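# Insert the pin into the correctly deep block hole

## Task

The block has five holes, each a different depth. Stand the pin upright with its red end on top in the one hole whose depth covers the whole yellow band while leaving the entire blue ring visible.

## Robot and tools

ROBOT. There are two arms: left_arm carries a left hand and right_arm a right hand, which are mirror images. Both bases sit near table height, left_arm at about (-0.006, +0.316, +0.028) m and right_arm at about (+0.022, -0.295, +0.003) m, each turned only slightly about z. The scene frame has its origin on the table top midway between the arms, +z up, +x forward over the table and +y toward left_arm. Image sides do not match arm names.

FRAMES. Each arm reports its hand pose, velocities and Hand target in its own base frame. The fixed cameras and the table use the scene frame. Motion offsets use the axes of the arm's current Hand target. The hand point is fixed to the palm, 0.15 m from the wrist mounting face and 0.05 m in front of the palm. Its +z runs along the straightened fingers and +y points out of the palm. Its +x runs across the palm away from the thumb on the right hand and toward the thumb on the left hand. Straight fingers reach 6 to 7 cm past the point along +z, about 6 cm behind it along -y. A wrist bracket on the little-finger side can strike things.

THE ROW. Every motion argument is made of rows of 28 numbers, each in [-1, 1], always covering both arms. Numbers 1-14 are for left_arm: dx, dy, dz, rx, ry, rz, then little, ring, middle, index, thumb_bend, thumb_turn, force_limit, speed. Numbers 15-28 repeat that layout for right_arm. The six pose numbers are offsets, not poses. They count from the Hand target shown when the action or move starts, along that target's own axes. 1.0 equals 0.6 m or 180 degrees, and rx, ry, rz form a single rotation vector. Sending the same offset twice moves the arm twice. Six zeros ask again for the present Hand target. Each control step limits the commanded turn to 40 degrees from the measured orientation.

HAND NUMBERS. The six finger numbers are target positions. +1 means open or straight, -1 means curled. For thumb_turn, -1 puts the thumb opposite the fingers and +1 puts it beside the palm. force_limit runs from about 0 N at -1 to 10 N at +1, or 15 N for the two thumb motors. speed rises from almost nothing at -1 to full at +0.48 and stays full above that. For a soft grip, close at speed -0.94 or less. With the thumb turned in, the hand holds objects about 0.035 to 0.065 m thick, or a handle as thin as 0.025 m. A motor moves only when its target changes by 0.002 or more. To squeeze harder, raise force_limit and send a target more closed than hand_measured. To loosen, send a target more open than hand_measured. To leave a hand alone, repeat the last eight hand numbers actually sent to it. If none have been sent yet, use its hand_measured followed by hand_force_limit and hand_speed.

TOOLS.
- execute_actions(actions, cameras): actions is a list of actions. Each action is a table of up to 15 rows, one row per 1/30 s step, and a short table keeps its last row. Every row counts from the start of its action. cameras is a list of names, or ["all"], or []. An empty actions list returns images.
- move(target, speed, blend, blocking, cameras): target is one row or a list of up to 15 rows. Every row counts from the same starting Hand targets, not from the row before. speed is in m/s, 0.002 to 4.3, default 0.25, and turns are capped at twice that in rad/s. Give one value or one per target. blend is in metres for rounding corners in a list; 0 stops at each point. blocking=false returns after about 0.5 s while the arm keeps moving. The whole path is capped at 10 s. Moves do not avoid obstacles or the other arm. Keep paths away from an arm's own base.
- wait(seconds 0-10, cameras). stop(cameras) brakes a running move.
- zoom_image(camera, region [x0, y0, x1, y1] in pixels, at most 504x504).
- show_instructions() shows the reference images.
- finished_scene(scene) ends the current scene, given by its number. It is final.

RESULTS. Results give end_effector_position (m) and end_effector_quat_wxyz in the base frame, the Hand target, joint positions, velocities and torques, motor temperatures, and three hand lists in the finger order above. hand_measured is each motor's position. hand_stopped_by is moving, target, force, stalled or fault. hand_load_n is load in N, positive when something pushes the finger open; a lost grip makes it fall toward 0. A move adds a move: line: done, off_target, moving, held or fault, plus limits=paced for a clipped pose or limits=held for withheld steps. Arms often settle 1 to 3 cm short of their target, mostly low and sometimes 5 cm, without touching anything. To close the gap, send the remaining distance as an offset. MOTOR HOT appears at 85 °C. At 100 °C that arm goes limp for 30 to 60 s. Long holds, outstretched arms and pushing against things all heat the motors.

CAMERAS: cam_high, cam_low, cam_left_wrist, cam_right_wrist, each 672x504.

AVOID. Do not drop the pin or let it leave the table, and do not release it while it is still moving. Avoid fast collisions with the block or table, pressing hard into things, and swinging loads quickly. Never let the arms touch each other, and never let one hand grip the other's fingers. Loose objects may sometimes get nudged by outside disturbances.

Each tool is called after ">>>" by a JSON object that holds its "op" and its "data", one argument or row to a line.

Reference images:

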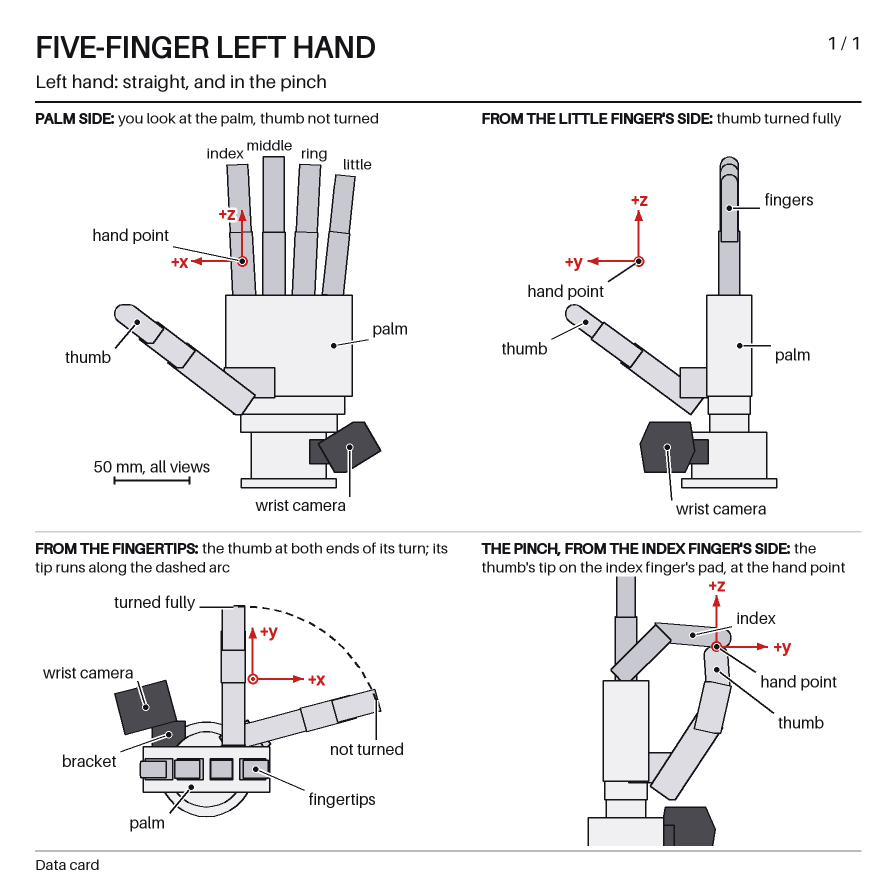

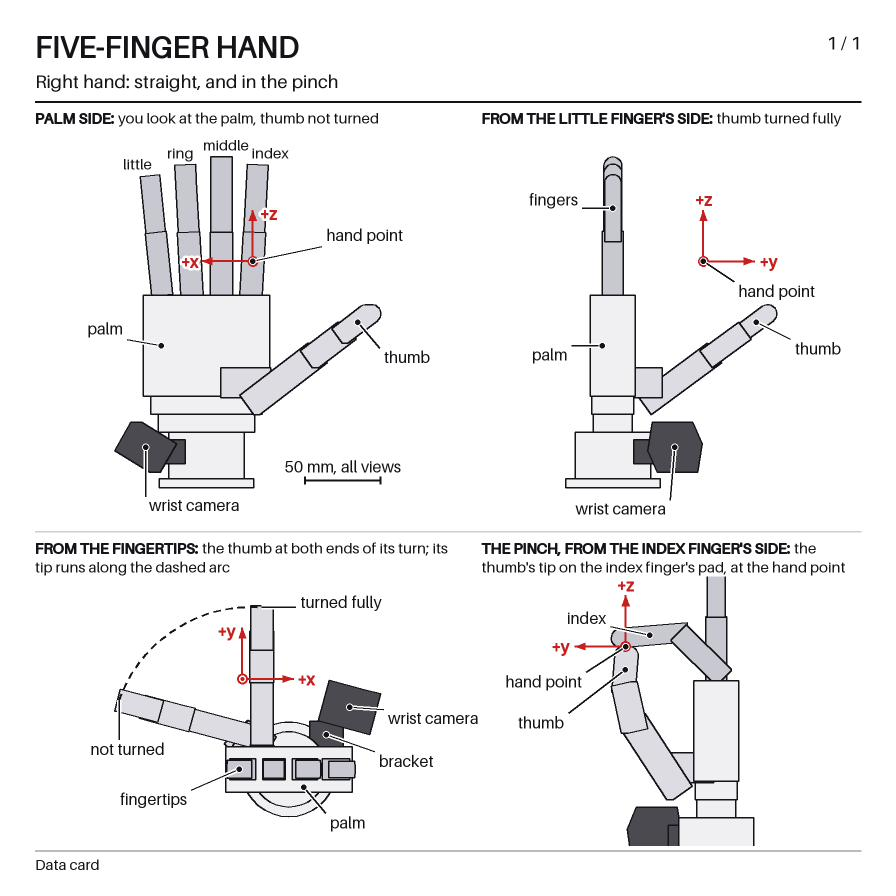

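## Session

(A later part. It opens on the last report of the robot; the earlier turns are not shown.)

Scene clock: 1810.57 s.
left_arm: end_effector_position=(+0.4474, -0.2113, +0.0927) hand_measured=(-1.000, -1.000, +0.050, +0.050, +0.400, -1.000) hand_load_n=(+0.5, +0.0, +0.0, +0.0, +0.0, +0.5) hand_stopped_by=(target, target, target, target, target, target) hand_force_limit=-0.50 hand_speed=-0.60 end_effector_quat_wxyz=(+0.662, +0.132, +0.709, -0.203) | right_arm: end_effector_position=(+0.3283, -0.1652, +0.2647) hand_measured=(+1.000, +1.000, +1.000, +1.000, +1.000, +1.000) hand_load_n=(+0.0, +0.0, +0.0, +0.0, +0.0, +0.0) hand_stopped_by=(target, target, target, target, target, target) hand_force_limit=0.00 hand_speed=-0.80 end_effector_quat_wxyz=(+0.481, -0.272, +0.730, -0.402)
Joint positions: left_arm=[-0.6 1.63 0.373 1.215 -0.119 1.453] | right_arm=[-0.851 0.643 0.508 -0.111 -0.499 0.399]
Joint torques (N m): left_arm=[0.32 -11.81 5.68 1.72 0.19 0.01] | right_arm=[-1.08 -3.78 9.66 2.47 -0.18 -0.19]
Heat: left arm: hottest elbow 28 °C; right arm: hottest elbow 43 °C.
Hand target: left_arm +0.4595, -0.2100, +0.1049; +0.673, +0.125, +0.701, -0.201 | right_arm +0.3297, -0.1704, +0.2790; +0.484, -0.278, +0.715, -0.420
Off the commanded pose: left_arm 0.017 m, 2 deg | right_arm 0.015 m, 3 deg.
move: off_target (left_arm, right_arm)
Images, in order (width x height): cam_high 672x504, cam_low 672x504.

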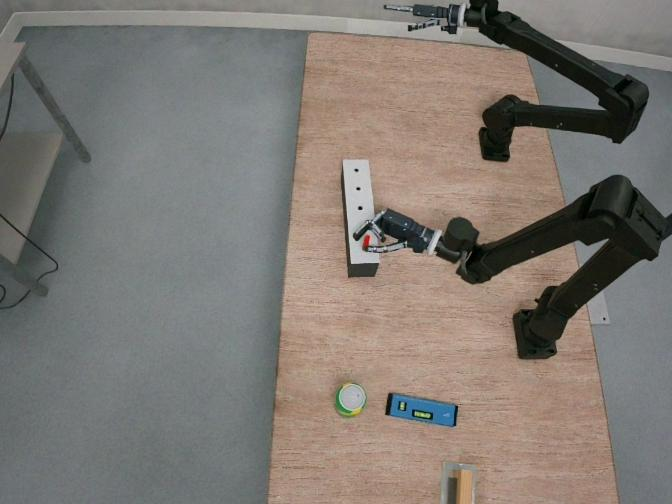

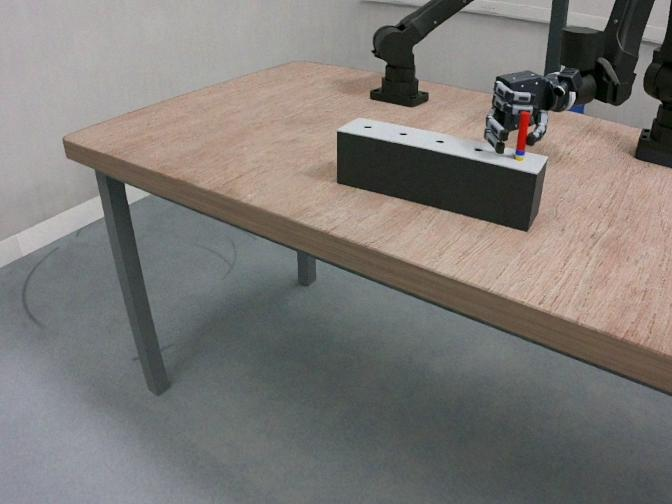

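>>> {"op": "move", "data": {
  "target": [-0.0016,0.0066,-0.0004,0,0,0,-1,-1,0.05,0.05,0.40,-1,-0.5,-0.6,0,0,0,0,0,0,1,1,1,1,1,1,0,-0.8],
  "speed": 0.06,
  "cameras": ["cam_high","cam_low"]
}}

>>> {"op": "zoom_image", "data": {
  "camera": "cam_high",
  "region": [340, 215, 385, 260]
}}

>>> {"op": "zoom_image", "data": {
  "camera": "cam_low",
  "region": [485, 80, 545, 170]
}}

Scene clock: 1816.17 s.
left_arm: end_effector_position=(+0.4504, -0.2063, +0.0941) hand_measured=(-1.000, -1.000, +0.050, +0.050, +0.400, -1.000) hand_load_n=(+0.0, +0.0, +0.0, +0.0, +0.0, +0.0) hand_stopped_by=(target, target, target, target, target, target) hand_force_limit=-0.50 hand_speed=-0.60 end_effector_quat_wxyz=(+0.664, +0.129, +0.709, -0.201) | right_arm: end_effector_position=(+0.3283, -0.1652, +0.2647) hand_measured=(+1.000, +1.000, +1.000, +1.000, +1.000, +1.000) hand_load_n=(+0.0, +0.0, +0.0, +0.0, +0.0, -0.5) hand_stopped_by=(target, target, target, target, target, target) hand_force_limit=0.00 hand_speed=-0.80 end_effector_quat_wxyz=(+0.481, -0.272, +0.730, -0.402)
Joint positions: left_arm=[-0.585 1.627 0.373 1.215 -0.11 1.453] | right_arm=[-0.851 0.643 0.508 -0.111 -0.499 0.399]
Joint torques (N m): left_arm=[0.26 -11.75 5.59 1.63 0.2 0.01] | right_arm=[-1.32 -3.66 9.66 2.52 -0.2 -0.24]
Heat: left arm: hottest elbow 28 °C; right arm: hottest elbow 43 °C.
Hand target: left_arm +0.4611, -0.2063, +0.1055; +0.673, +0.125, +0.701, -0.201 | right_arm +0.3297, -0.1704, +0.2790; +0.484, -0.278, +0.715, -0.420
Off the commanded pose: left_arm 0.016 m, 1 deg | right_arm 0.015 m, 3 deg.
move: off_target (left_arm, right_arm)
Images, in order (width x height): cam_high 672x504, cam_low 672x504.

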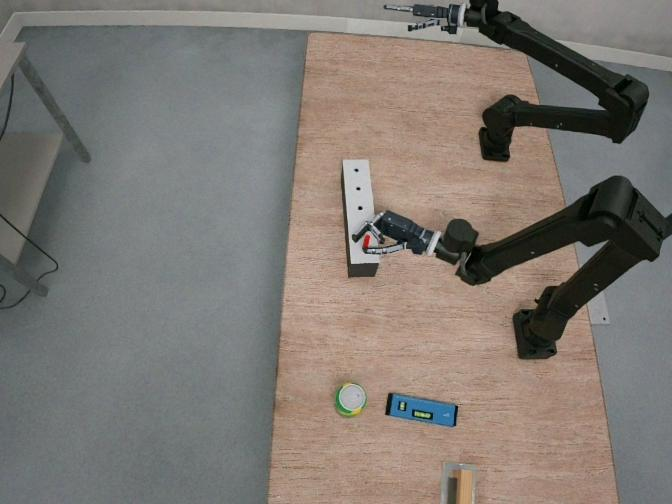

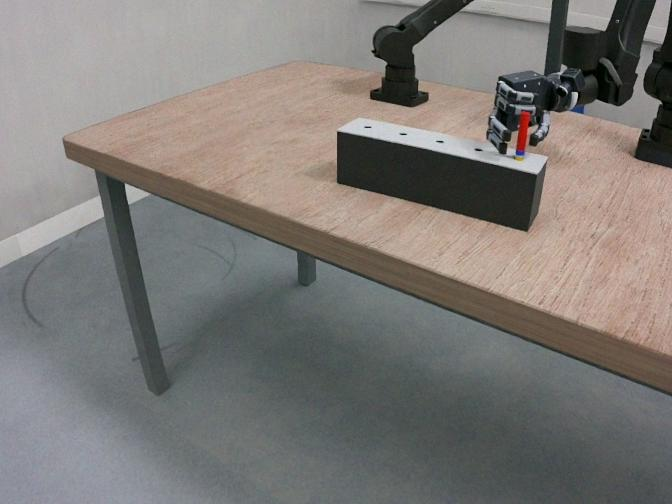

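Scaled by 11.200 from the camera's 672x504 image, which has a finer 960x720 frame.

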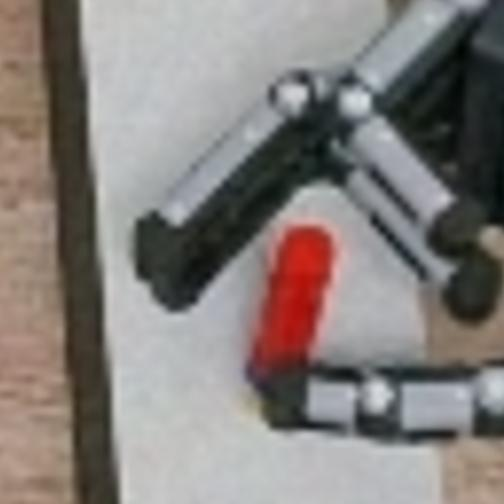

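Scaled by 5.600 from the camera's 672x504 image, which has a finer 960x720 frame.

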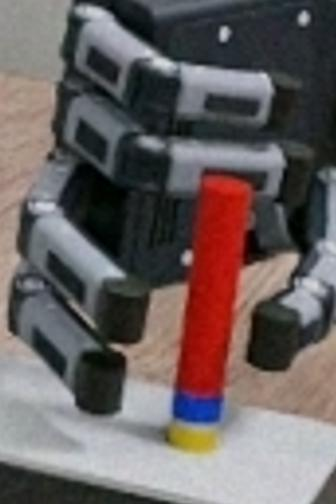

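>>> {"op": "move", "data": {
  "target": [
    [0.0003,-0.0025,0.0,0,0,0,-1,-1,0.05,0.05,0.40,-1,-0.7,-0.95,0,0,0,0,0,0,1,1,1,1,1,1,0,-0.8],
    [0.0003,-0.0025,0.0,0,0,0,-1,-1,-0.5,-0.5,0.40,-1,-0.7,-0.95,0,0,0,0,0,0,1,1,1,1,1,1,0,-0.8]
  ],
  "speed": 0.06,
  "cameras": ["cam_high","cam_low"]
}}

>>> {"op": "wait", "data": {
  "seconds": 1.5,
  "cameras": ["cam_high","cam_low"]
}}

>>> {"op": "zoom_image", "data": {
  "camera": "cam_high",
  "region": [340, 215, 385, 260]
}}

>>> {"op": "zoom_image", "data": {
  "camera": "cam_low",
  "region": [485, 80, 545, 170]
}}

Scene clock: 1825.07 s.
left_arm: end_effector_position=(+0.4516, -0.2078, +0.0946) hand_measured=(-1.000, -1.000, -0.252, -0.224, +0.400, -1.000) hand_load_n=(+0.0, +0.0, +1.5, +0.0, +0.0, +0.0) hand_stopped_by=(target, target, force, force, target, target) hand_force_limit=-0.70 hand_speed=-0.95 end_effector_quat_wxyz=(+0.663, +0.130, +0.709, -0.202) | right_arm: end_effector_position=(+0.3283, -0.1652, +0.2647) hand_measured=(+1.000, +1.000, +1.000, +1.000, +1.000, +1.000) hand_load_n=(+0.0, +0.0, +0.0, +0.0, +0.0, +0.0) hand_stopped_by=(target, target, target, target, target, target) hand_force_limit=0.00 hand_speed=-0.80 end_effector_quat_wxyz=(+0.481, -0.272, +0.730, -0.402)
Joint positions: left_arm=[-0.585 1.627 0.378 1.211 -0.107 1.453] | right_arm=[-0.851 0.643 0.508 -0.111 -0.499 0.399]
Joint torques (N m): left_arm=[-0.15 -11.69 5.31 1.81 -0.01 0.02] | right_arm=[-1.14 -3.55 9.61 2.54 -0.18 -0.21]
Heat: left arm: hottest elbow 28 °C; right arm: hottest elbow 43 °C.
Hand target: left_arm +0.4605, -0.2076, +0.1054; +0.673, +0.125, +0.701, -0.201 | right_arm +0.3297, -0.1704, +0.2790; +0.484, -0.278, +0.715, -0.420
Off the commanded pose: left_arm 0.014 m, 2 deg | right_arm 0.015 m, 3 deg.
move: off_target (left_arm, right_arm); target 2's new numbers were sent with left_arm's hand 0.015 m and 1 deg from that target
Images, in order (width x height): cam_high 672x504, cam_low 672x504.

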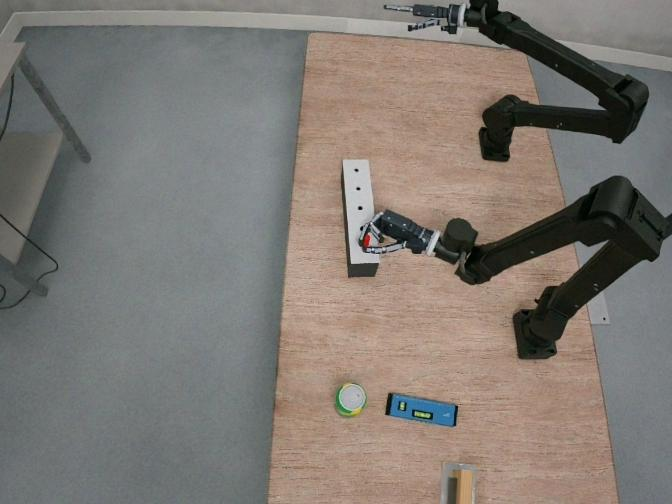

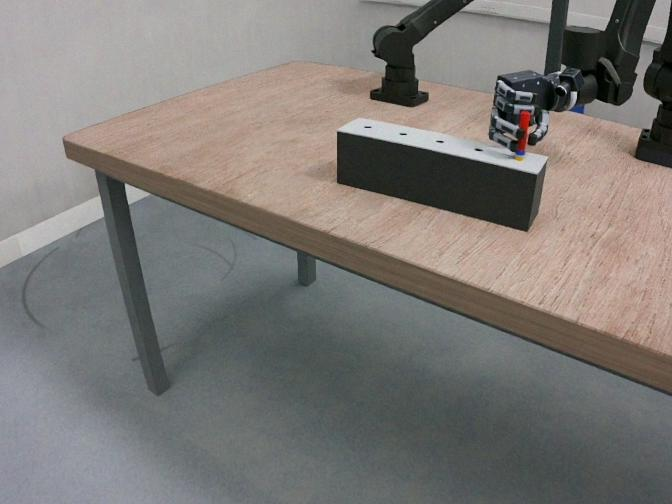

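Scene clock: 1826.57 s.
left_arm: end_effector_position=(+0.4516, -0.2078, +0.0946) hand_measured=(-1.000, -1.000, -0.252, -0.224, +0.400, -1.000) hand_load_n=(+0.0, +0.0, +1.0, +0.0, +0.0, +0.0) hand_stopped_by=(target, target, force, force, target, target) hand_force_limit=-0.70 hand_speed=-0.95 end_effector_quat_wxyz=(+0.663, +0.130, +0.709, -0.202) | right_arm: end_effector_position=(+0.3283, -0.1652, +0.2647) hand_measured=(+1.000, +1.000, +1.000, +1.000, +1.000, +1.000) hand_load_n=(+0.0, +0.0, +0.0, +0.0, +0.0, -0.5) hand_stopped_by=(target, target, target, target, target, target) hand_force_limit=0.00 hand_speed=-0.80 end_effector_quat_wxyz=(+0.481, -0.272, +0.730, -0.402)
Joint positions: left_arm=[-0.585 1.627 0.378 1.211 -0.107 1.453] | right_arm=[-0.851 0.643 0.508 -0.111 -0.499 0.399]
Joint torques (N m): left_arm=[-0.09 -11.75 5.31 1.8 0 0.01] | right_arm=[-0.67 -2.84 9.72 2.54 -0.19 -0.19]
Heat: left arm: hottest elbow 28 °C; right arm: hottest elbow 43 °C.
Hand target: left_arm +0.4605, -0.2076, +0.1054; +0.673, +0.125, +0.701, -0.201 | right_arm +0.3297, -0.1704, +0.2790; +0.484, -0.278, +0.715, -0.420
Off the commanded pose: left_arm 0.014 m, 2 deg | right_arm 0.015 m, 3 deg.
wait: 1.50 s; at rest by 0.17 s
Images, in order (width x height): cam_high 672x504, cam_low 672x504.

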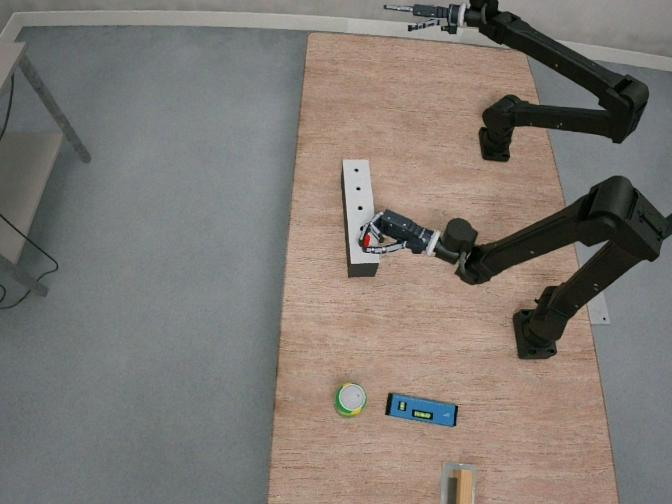

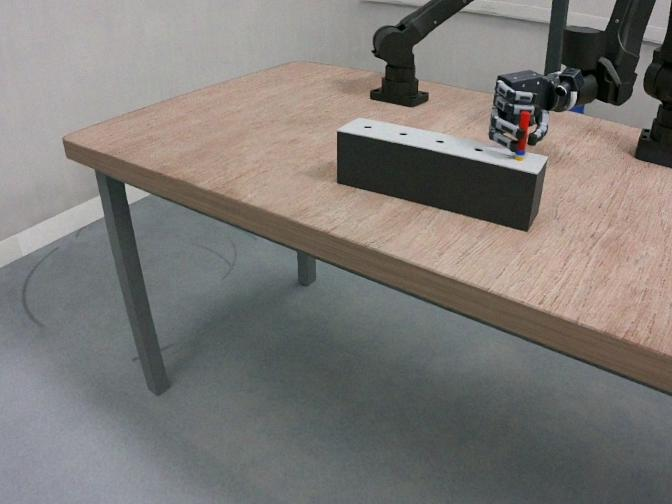

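Scaled by 11.200 from the camera's 672x504 image, which has a finer 960x720 frame.

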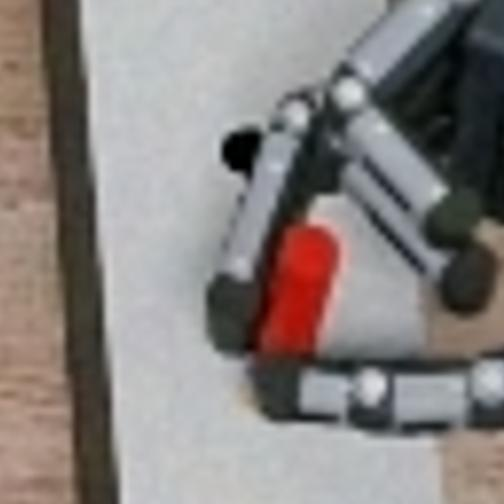

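Scaled by 5.600 from the camera's 672x504 image, which has a finer 960x720 frame.

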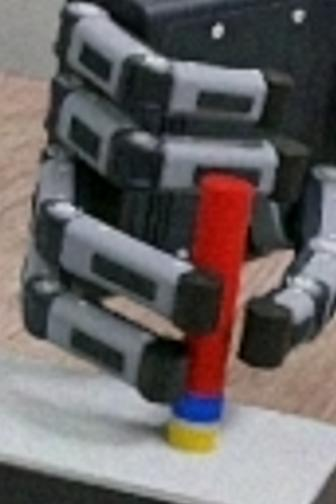

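>>> {"op": "move", "data": {
  "target": [
    [0,0,0.0,0,0,0,-1,-1,0.05,0.05,0.40,-1,-0.5,-0.6,0,0,0,0,0,0,1,1,1,1,1,1,0,-0.8],
    [0.0002,-0.0004,-0.0092,0,0,0,-1,-1,0.05,0.05,0.40,-1,-0.5,-0.6,0,0,0,0,0,0,1,1,1,1,1,1,0,-0.8]
  ],
  "speed": 0.06,
  "cameras": ["cam_high","cam_low"]
}}

>>> {"op": "zoom_image", "data": {
  "camera": "cam_high",
  "region": [340, 215, 385, 260]
}}

>>> {"op": "zoom_image", "data": {
  "camera": "cam_low",
  "region": [485, 80, 545, 170]
}}

Scene clock: 1844.63 s.
left_arm: end_effector_position=(+0.4519, -0.2080, +0.0982) hand_measured=(-1.000, -1.000, +0.050, +0.050, +0.400, -1.000) hand_load_n=(+0.0, +0.0, +0.0, +0.0, +0.0, +0.0) hand_stopped_by=(target, target, target, target, target, target) hand_force_limit=-0.50 hand_speed=-0.60 end_effector_quat_wxyz=(+0.666, +0.130, +0.706, -0.203) | right_arm: end_effector_position=(+0.3283, -0.1652, +0.2647) hand_measured=(+1.000, +1.000, +1.000, +1.000, +1.000, +1.000) hand_load_n=(+0.0, +0.0, +0.0, +0.0, +0.0, +0.0) hand_stopped_by=(target, target, target, target, target, target) hand_force_limit=0.00 hand_speed=-0.80 end_effector_quat_wxyz=(+0.481, -0.272, +0.730, -0.402)
Joint positions: left_arm=[-0.585 1.619 0.378 1.211 -0.107 1.453] | right_arm=[-0.851 0.643 0.508 -0.111 -0.499 0.399]
Joint torques (N m): left_arm=[-0.32 -11.81 4.18 2.04 -0.11 0.01] | right_arm=[-0.79 -3.43 9.62 2.48 -0.2 -0.25]
Heat: left arm: hottest elbow 28 °C; right arm: hottest elbow 43 °C.
Hand target: left_arm +0.4554, -0.2054, +0.1054; +0.673, +0.125, +0.701, -0.201 | right_arm +0.3297, -0.1704, +0.2790; +0.484, -0.278, +0.715, -0.420
Off the commanded pose: left_arm 0.008 m, 1 deg | right_arm 0.015 m, 3 deg.
move: off_target (right_arm)
Images, in order (width x height): cam_high 672x504, cam_low 672x504.

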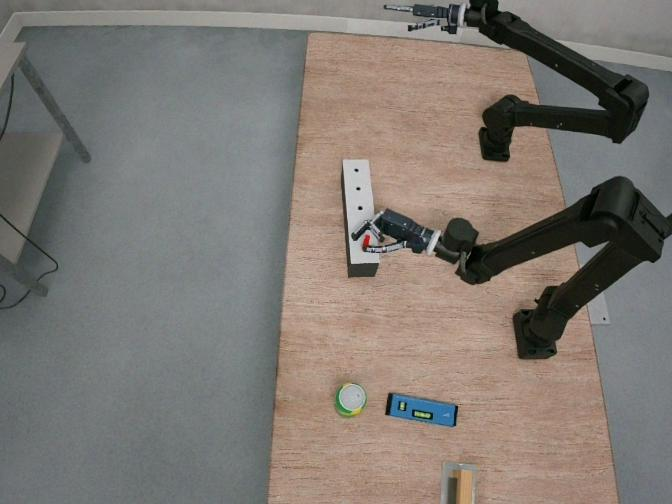

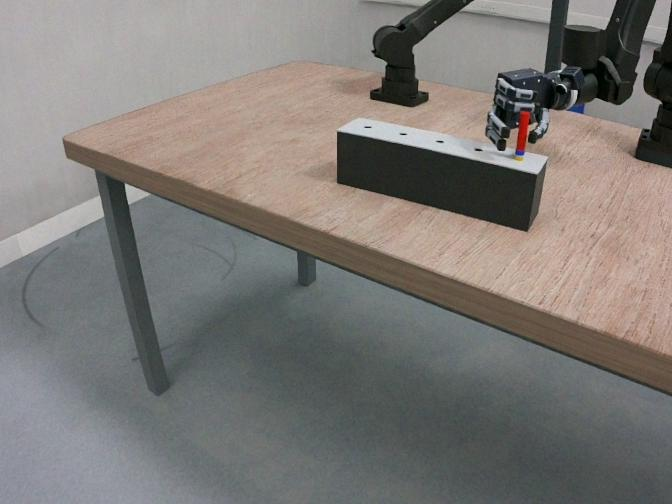

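Scaled by 11.200 from the camera's 672x504 image, which has a finer 960x720 frame.

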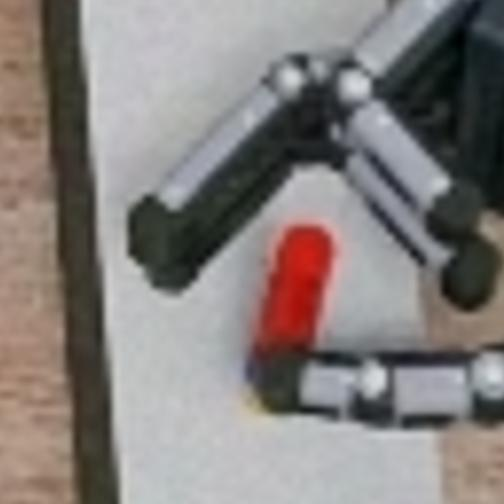

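Scaled by 5.600 from the camera's 672x504 image, which has a finer 960x720 frame.

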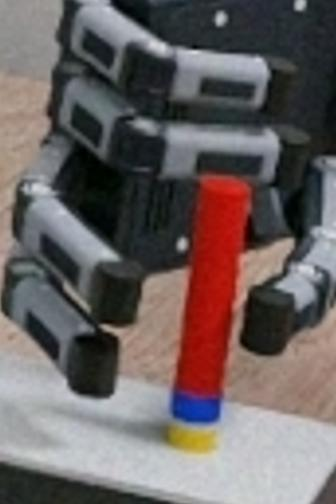

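>>> {"op": "move", "data": {
  "target": [0.0033,-0.0002,-0.0060,0,0,0,-1,-1,0.05,0.05,0.40,-1,-0.5,-0.6,0,0,0,0,0,0,1,1,1,1,1,1,0,-0.8],
  "speed": 0.06,
  "cameras": ["cam_high","cam_low"]
}}

>>> {"op": "zoom_image", "data": {
  "camera": "cam_high",
  "region": [340, 215, 385, 260]
}}

Scene clock: 1848.63 s.
left_arm: end_effector_position=(+0.4498, -0.2063, +0.0959) hand_measured=(-1.000, -1.000, +0.050, +0.050, +0.400, -1.000) hand_load_n=(+0.0, +0.0, +0.0, +0.0, +0.0, +0.0) hand_stopped_by=(target, target, target, target, target, target) hand_force_limit=-0.50 hand_speed=-0.60 end_effector_quat_wxyz=(+0.664, +0.130, +0.708, -0.202) | right_arm: end_effector_position=(+0.3283, -0.1652, +0.2647) hand_measured=(+1.000, +1.000, +1.000, +1.000, +1.000, +1.000) hand_load_n=(+0.0, +0.0, +0.0, +0.0, +0.0, -0.5) hand_stopped_by=(target, target, target, target, target, target) hand_force_limit=0.00 hand_speed=-0.80 end_effector_quat_wxyz=(+0.481, -0.272, +0.730, -0.402)
Joint positions: left_arm=[-0.585 1.619 0.372 1.211 -0.109 1.453] | right_arm=[-0.851 0.643 0.508 -0.111 -0.499 0.399]
Joint torques (N m): left_arm=[-0.56 -11.46 3.73 2.55 -0.14 0.01] | right_arm=[-1.2 -3.49 9.73 2.48 -0.19 -0.21]
Heat: left arm: hottest elbow 27 °C; right arm: hottest elbow 43 °C.
Hand target: left_arm +0.4520, -0.2040, +0.1035; +0.673, +0.125, +0.701, -0.201 | right_arm +0.3297, -0.1704, +0.2790; +0.484, -0.278, +0.715, -0.420
Off the commanded pose: left_arm 0.008 m, 1 deg | right_arm 0.015 m, 3 deg.
move: off_target (right_arm)
Images, in order (width x height): cam_high 672x504, cam_low 672x504.

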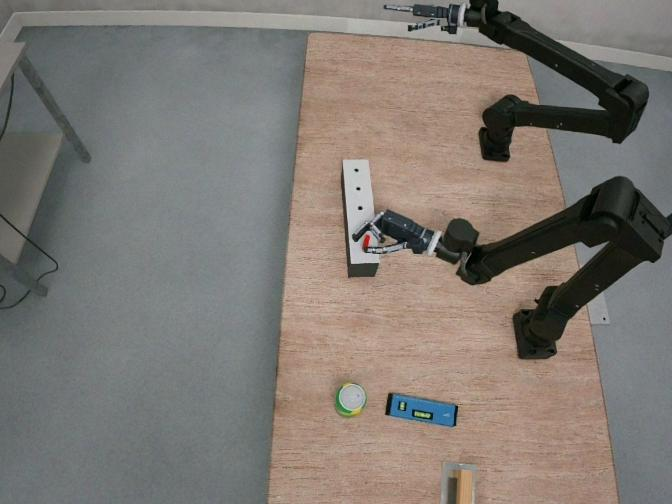

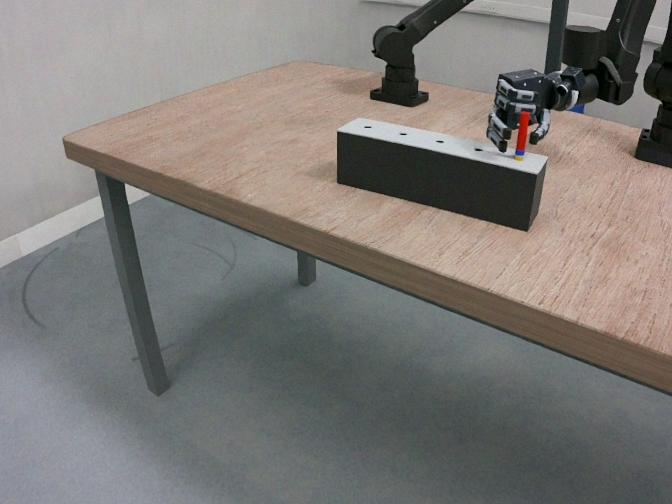

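Scaled by 11.200 from the camera's 672x504 image, which has a finer 960x720 frame.

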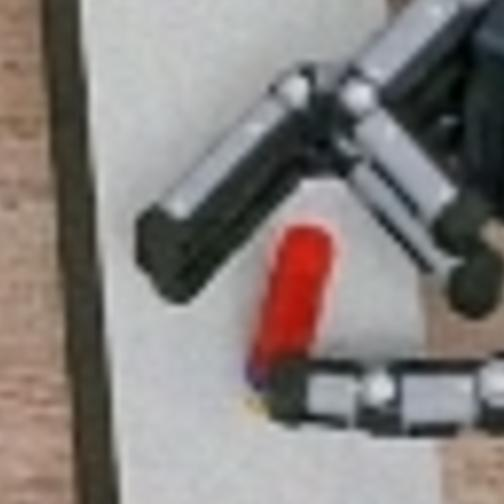

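>>> {"op": "move", "data": {
  "target": [
    [0.0,-0.0002,-0.0038,0,0,0,-1,-1,0.05,0.05,0.40,-1,-0.7,-0.95,0,0,0,0,0,0,1,1,1,1,1,1,0,-0.8],
    [0.0,-0.0002,-0.0038,0,0,0,-1,-1,-0.5,-0.5,0.40,-1,-0.7,-0.95,0,0,0,0,0,0,1,1,1,1,1,1,0,-0.8]
  ],
  "speed": 0.06,
  "cameras": ["cam_high","cam_low"]
}}

>>> {"op": "zoom_image", "data": {
  "camera": "cam_high",
  "region": [340, 215, 385, 260]
}}

Scene clock: 1854.97 s.
left_arm: end_effector_position=(+0.4484, -0.2050, +0.0949) hand_measured=(-1.000, -1.000, -0.198, -0.172, +0.400, -1.000) hand_load_n=(+0.0, +0.0, +2.5, +1.0, +0.0, +0.0) hand_stopped_by=(target, target, force, force, target, target) hand_force_limit=-0.70 hand_speed=-0.95 end_effector_quat_wxyz=(+0.663, +0.130, +0.709, -0.201) | right_arm: end_effector_position=(+0.3283, -0.1652, +0.2647) hand_measured=(+1.000, +1.000, +1.000, +1.000, +1.000, +1.000) hand_load_n=(+0.0, +0.0, +0.0, +0.0, +0.0, +0.0) hand_stopped_by=(target, target, target, target, target, target) hand_force_limit=0.00 hand_speed=-0.80 end_effector_quat_wxyz=(+0.481, -0.272, +0.730, -0.402)
Joint positions: left_arm=[-0.585 1.618 0.367 1.211 -0.11 1.453] | right_arm=[-0.851 0.643 0.508 -0.111 -0.499 0.399]
Joint torques (N m): left_arm=[-0.62 -11.69 3.67 2.63 -0.14 0.01] | right_arm=[-1.08 -3.31 9.62 2.41 -0.19 -0.24]
Heat: left arm: hottest elbow 27 °C; right arm: hottest elbow 43 °C.
Hand target: left_arm +0.4499, -0.2031, +0.1035; +0.673, +0.125, +0.701, -0.201 | right_arm +0.3297, -0.1704, +0.2790; +0.484, -0.278, +0.715, -0.420
Off the commanded pose: left_arm 0.009 m, 2 deg | right_arm 0.015 m, 3 deg.
move: off_target (right_arm)
Images, in order (width x height): cam_high 672x504, cam_low 672x504.

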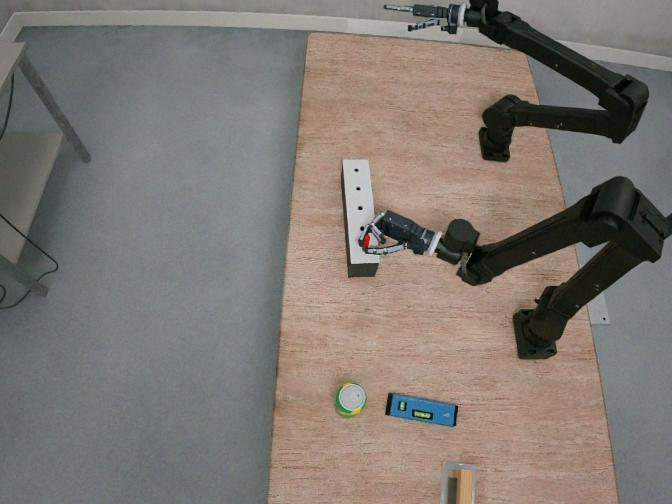

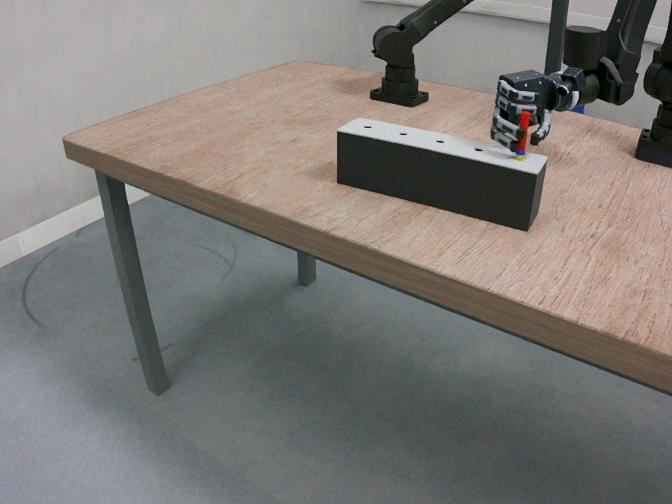

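Scaled by 11.200 from the camera's 672x504 image, which has a finer 960x720 frame.

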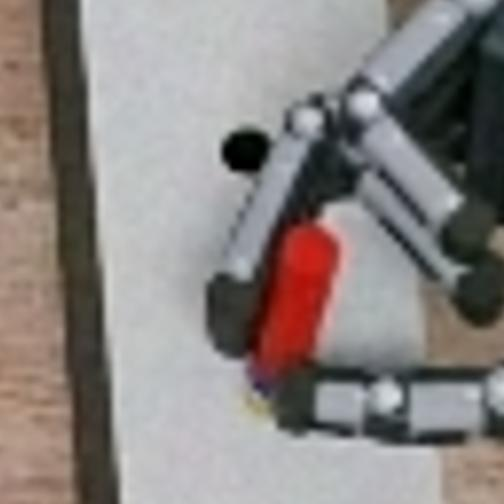

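>>> {"op": "move", "data": {
  "target": [0,0,0.0,0,0,0,-1,-1,-0.5,-0.5,0.0,-1,-0.35,-0.95,0,0,0,0,0,0,1,1,1,1,1,1,0,-0.8],
  "speed": 0.06
}}

>>> {"op": "wait", "data": {
  "seconds": 1.5,
  "cameras": ["cam_high","cam_low"]
}}

>>> {"op": "zoom_image", "data": {
  "camera": "cam_high",
  "region": [340, 215, 385, 260]
}}

>>> {"op": "zoom_image", "data": {
  "camera": "cam_low",
  "region": [485, 80, 545, 170]
}}

Scene clock: 1861.43 s.
left_arm: end_effector_position=(+0.4487, -0.2043, +0.0949) hand_measured=(-1.000, -1.000, -0.198, -0.172, +0.264, -1.000) hand_load_n=(+0.0, +0.0, +3.0, +3.0, +4.5, +0.5) hand_stopped_by=(target, target, force, force, force, target) hand_force_limit=-0.35 hand_speed=-0.95 end_effector_quat_wxyz=(+0.663, +0.129, +0.709, -0.200) | right_arm: end_effector_position=(+0.3283, -0.1652, +0.2647) hand_measured=(+1.000, +1.000, +1.000, +1.000, +1.000, +1.000) hand_load_n=(+0.0, +0.0, +0.0, +0.0, +0.0, -0.5) hand_stopped_by=(target, target, target, target, target, target) hand_force_limit=0.00 hand_speed=-0.80 end_effector_quat_wxyz=(+0.481, -0.272, +0.730, -0.402)
Joint positions: left_arm=[-0.584 1.618 0.367 1.211 -0.11 1.453] | right_arm=[-0.851 0.643 0.508 -0.111 -0.499 0.399]
Joint torques (N m): left_arm=[-0.62 -11.63 3.69 2.62 -0.14 0.01] | right_arm=[-0.91 -3.31 9.69 2.55 -0.17 -0.22]
Heat: left arm: hottest elbow 27 °C; right arm: hottest elbow 43 °C.
Hand target: left_arm +0.4499, -0.2031, +0.1035; +0.673, +0.125, +0.701, -0.201 | right_arm +0.3297, -0.1704, +0.2790; +0.484, -0.278, +0.715, -0.420
Off the commanded pose: left_arm 0.009 m, 2 deg | right_arm 0.015 m, 3 deg.
move: off_target (right_arm)

Scene clock: 1862.93 s.
left_arm: end_effector_position=(+0.4487, -0.2043, +0.0949) hand_measured=(-1.000, -1.000, -0.198, -0.172, +0.264, -1.000) hand_load_n=(+0.0, +0.0, +3.0, +2.5, +4.5, +1.0) hand_stopped_by=(target, target, force, force, force, target) hand_force_limit=-0.35 hand_speed=-0.95 end_effector_quat_wxyz=(+0.663, +0.129, +0.709, -0.200) | right_arm: end_effector_position=(+0.3283, -0.1652, +0.2647) hand_measured=(+1.000, +1.000, +1.000, +1.000, +1.000, +1.000) hand_load_n=(-0.5, +0.0, +0.0, +0.0, +0.0, +0.0) hand_stopped_by=(target, target, target, target, target, target) hand_force_limit=0.00 hand_speed=-0.80 end_effector_quat_wxyz=(+0.481, -0.272, +0.730, -0.402)
Joint positions: left_arm=[-0.584 1.618 0.367 1.211 -0.11 1.453] | right_arm=[-0.851 0.643 0.508 -0.111 -0.499 0.399]
Joint torques (N m): left_arm=[-0.67 -11.63 3.69 2.62 -0.14 0.01] | right_arm=[-1.26 -3.6 9.65 2.4 -0.2 -0.22]
Heat: left arm: hottest elbow 27 °C; right arm: hottest elbow 43 °C.
Hand target: left_arm +0.4499, -0.2031, +0.1035; +0.673, +0.125, +0.701, -0.201 | right_arm +0.3297, -0.1704, +0.2790; +0.484, -0.278, +0.715, -0.420
Off the commanded pose: left_arm 0.009 m, 2 deg | right_arm 0.015 m, 3 deg.
wait: 1.50 s; at rest by 0.17 s
Images, in order (width x height): cam_high 672x504, cam_low 672x504.

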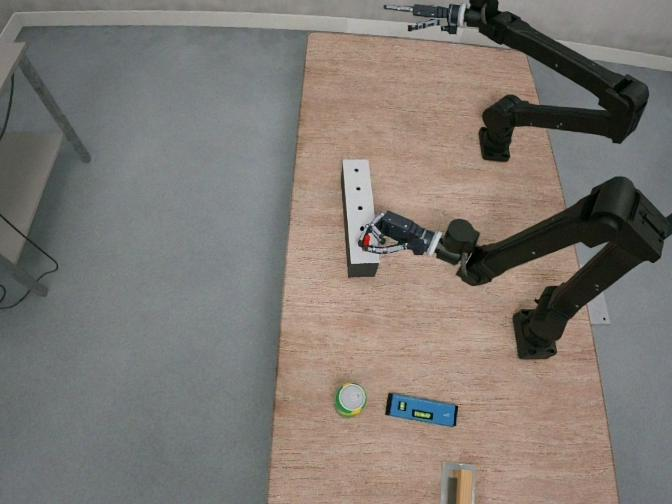

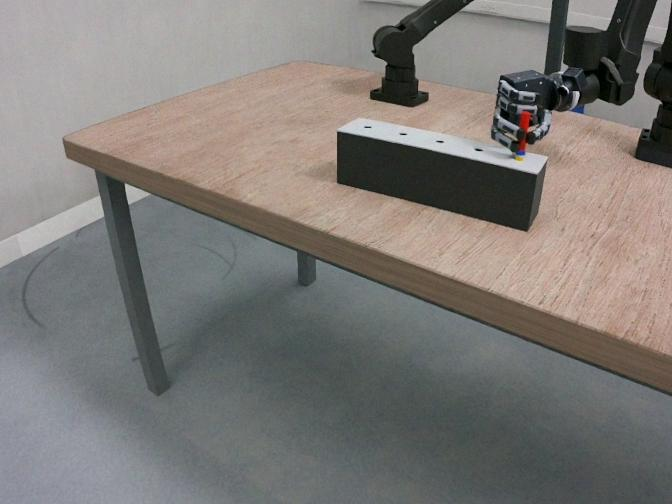

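Scaled by 11.200 from the camera's 672x504 image, which has a finer 960x720 frame.

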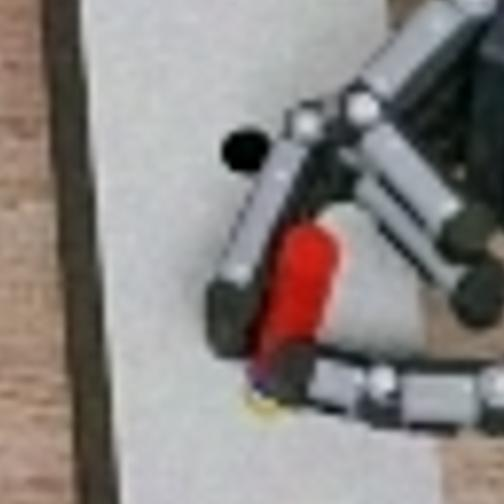

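Scaled by 5.600 from the camera's 672x504 image, which has a finer 960x720 frame.

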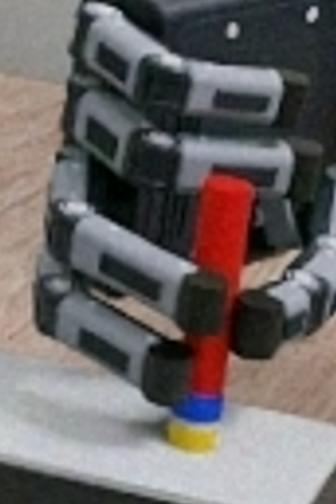

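>>> {"op": "move", "data": {
  "target": [0,0.0008,0.0149,0,0,0,-1,-1,-0.5,-0.5,0.0,-1,-0.35,-0.95,0,0,0,0,0,0,1,1,1,1,1,1,0,-0.8],
  "speed": 0.04,
  "cameras": ["cam_high","cam_low"]
}}

>>> {"op": "zoom_image", "data": {
  "camera": "cam_high",
  "region": [340, 215, 385, 260]
}}

Scene clock: 1867.70 s.
left_arm: end_effector_position=(+0.4498, -0.2033, +0.0955) hand_measured=(-1.000, -1.000, -0.200, -0.172, +0.264, -1.000) hand_load_n=(+0.0, +0.0, +0.5, +1.0, +1.0, +0.5) hand_stopped_by=(target, target, force, force, force, target) hand_force_limit=-0.35 hand_speed=-0.95 end_effector_quat_wxyz=(+0.664, +0.128, +0.709, -0.200) | right_arm: end_effector_position=(+0.3283, -0.1652, +0.2647) hand_measured=(+1.000, +1.000, +1.000, +1.000, +1.000, +1.000) hand_load_n=(+0.0, -0.5, +0.0, +0.0, +0.0, +0.0) hand_stopped_by=(target, target, target, target, target, target) hand_force_limit=0.00 hand_speed=-0.80 end_effector_quat_wxyz=(+0.481, -0.272, +0.730, -0.402)
Joint positions: left_arm=[-0.58 1.618 0.369 1.211 -0.11 1.453] | right_arm=[-0.851 0.643 0.508 -0.111 -0.499 0.399]
Joint torques (N m): left_arm=[-0.21 -10.34 5.49 2.28 0.07 0.01] | right_arm=[-1.32 -2.96 9.58 2.45 -0.18 -0.22]
Heat: left arm: hottest elbow 27 °C; right arm: hottest elbow 43 °C.
Hand target: left_arm +0.4581, -0.2067, +0.1034; +0.673, +0.125, +0.701, -0.201 | right_arm +0.3297, -0.1704, +0.2790; +0.484, -0.278, +0.715, -0.420
Off the commanded pose: left_arm 0.012 m, 1 deg | right_arm 0.015 m, 3 deg.
move: off_target (left_arm, right_arm)
Images, in order (width x height): cam_high 672x504, cam_low 672x504.

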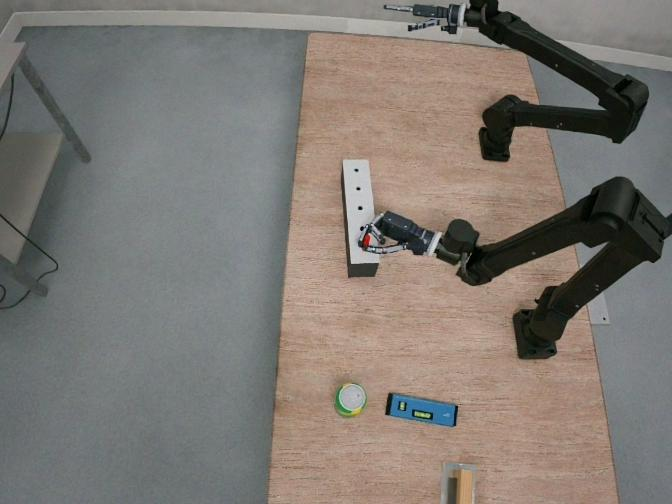

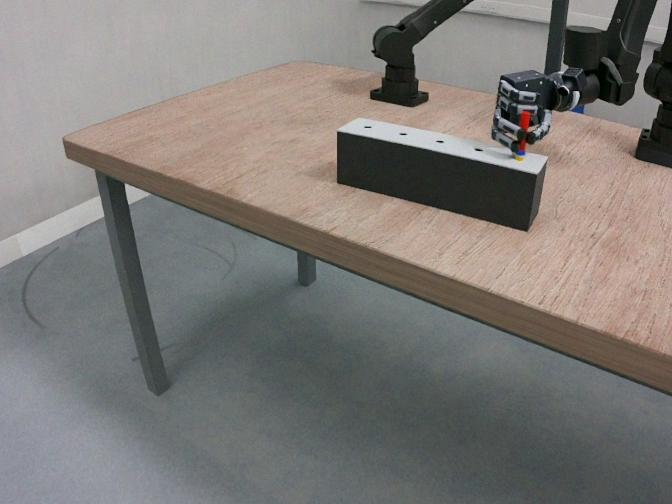

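Scaled by 11.200 from the camera's 672x504 image, which has a finer 960x720 frame.

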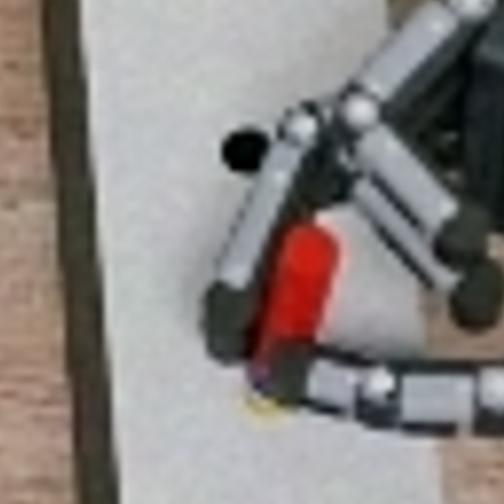

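>>> {"op": "move", "data": {
  "target": [
    [0,0,0.0,0,0,0,-1,-1,0.05,0.05,0.40,-1,-0.5,-0.6,0,0,0,0,0,0,1,1,1,1,1,1,0,-0.8],
    [0.0012,-0.0078,-0.0238,0,0,0,-1,-1,0.05,0.05,0.40,-1,-0.5,-0.6,0,0,0,0,0,0,1,1,1,1,1,1,0,-0.8]
  ],
  "speed": 0.06,
  "cameras": ["cam_high","cam_low"]
}}

>>> {"op": "zoom_image", "data": {
  "camera": "cam_high",
  "region": [340, 215, 385, 260]
}}

>>> {"op": "zoom_image", "data": {
  "camera": "cam_low",
  "region": [485, 80, 545, 170]
}}

Scene clock: 1882.70 s.
left_arm: end_effector_position=(+0.4447, -0.1982, +0.0926) hand_measured=(-1.000, -1.000, +0.050, +0.050, +0.400, -1.000) hand_load_n=(-0.5, +0.0, +0.0, +0.0, +0.0, +0.5) hand_stopped_by=(target, target, target, target, target, target) hand_force_limit=-0.50 hand_speed=-0.60 end_effector_quat_wxyz=(+0.662, +0.125, +0.713, -0.194) | right_arm: end_effector_position=(+0.3283, -0.1652, +0.2647) hand_measured=(+1.000, +1.000, +1.000, +1.000, +1.000, +1.000) hand_load_n=(+0.0, +0.0, +0.0, +0.0, +0.0, -0.5) hand_stopped_by=(target, target, target, target, target, target) hand_force_limit=0.00 hand_speed=-0.80 end_effector_quat_wxyz=(+0.481, -0.272, +0.730, -0.402)
Joint positions: left_arm=[-0.584 1.612 0.353 1.211 -0.126 1.453] | right_arm=[-0.851 0.643 0.508 -0.111 -0.499 0.399]
Joint torques (N m): left_arm=[-1.61 -11.46 3.62 2.86 -0.14 0.01] | right_arm=[-1.26 -3.43 9.63 2.35 -0.2 -0.22]
Heat: left arm: hottest elbow 27 °C; right arm: hottest elbow 43 °C.
Hand target: left_arm +0.4433, -0.2045, +0.1034; +0.673, +0.125, +0.701, -0.201 | right_arm +0.3297, -0.1704, +0.2790; +0.484, -0.278, +0.715, -0.420
Off the commanded pose: left_arm 0.013 m, 2 deg | right_arm 0.015 m, 3 deg.
move: off_target (left_arm, right_arm)
Images, in order (width x height): cam_high 672x504, cam_low 672x504.

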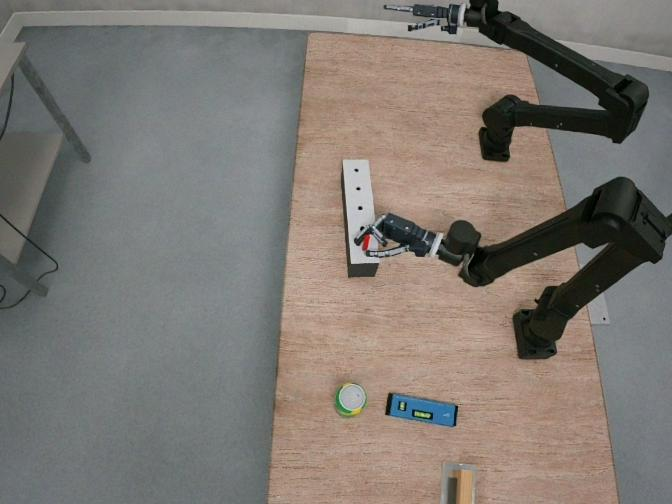

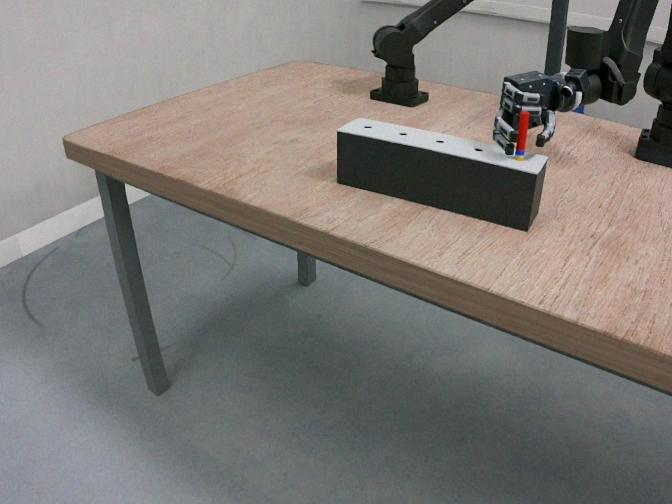

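Scaled by 11.200 from the camera's 672x504 image, which has a finer 960x720 frame.

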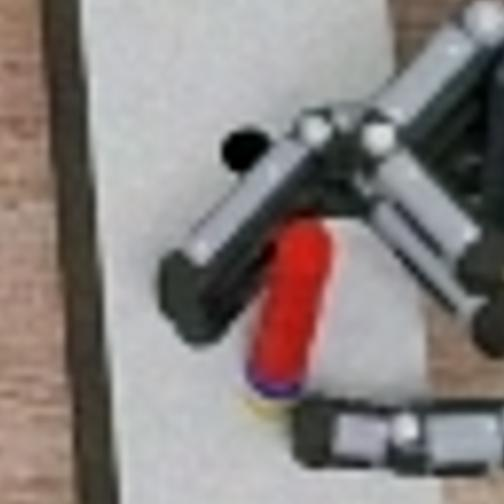

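Scaled by 5.600 from the camera's 672x504 image, which has a finer 960x720 frame.

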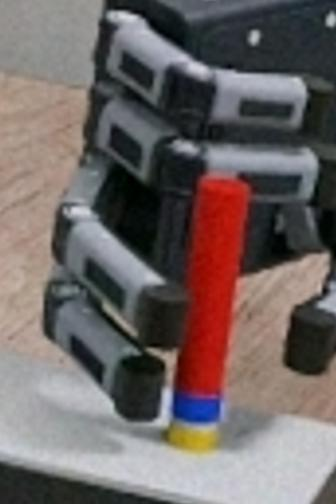

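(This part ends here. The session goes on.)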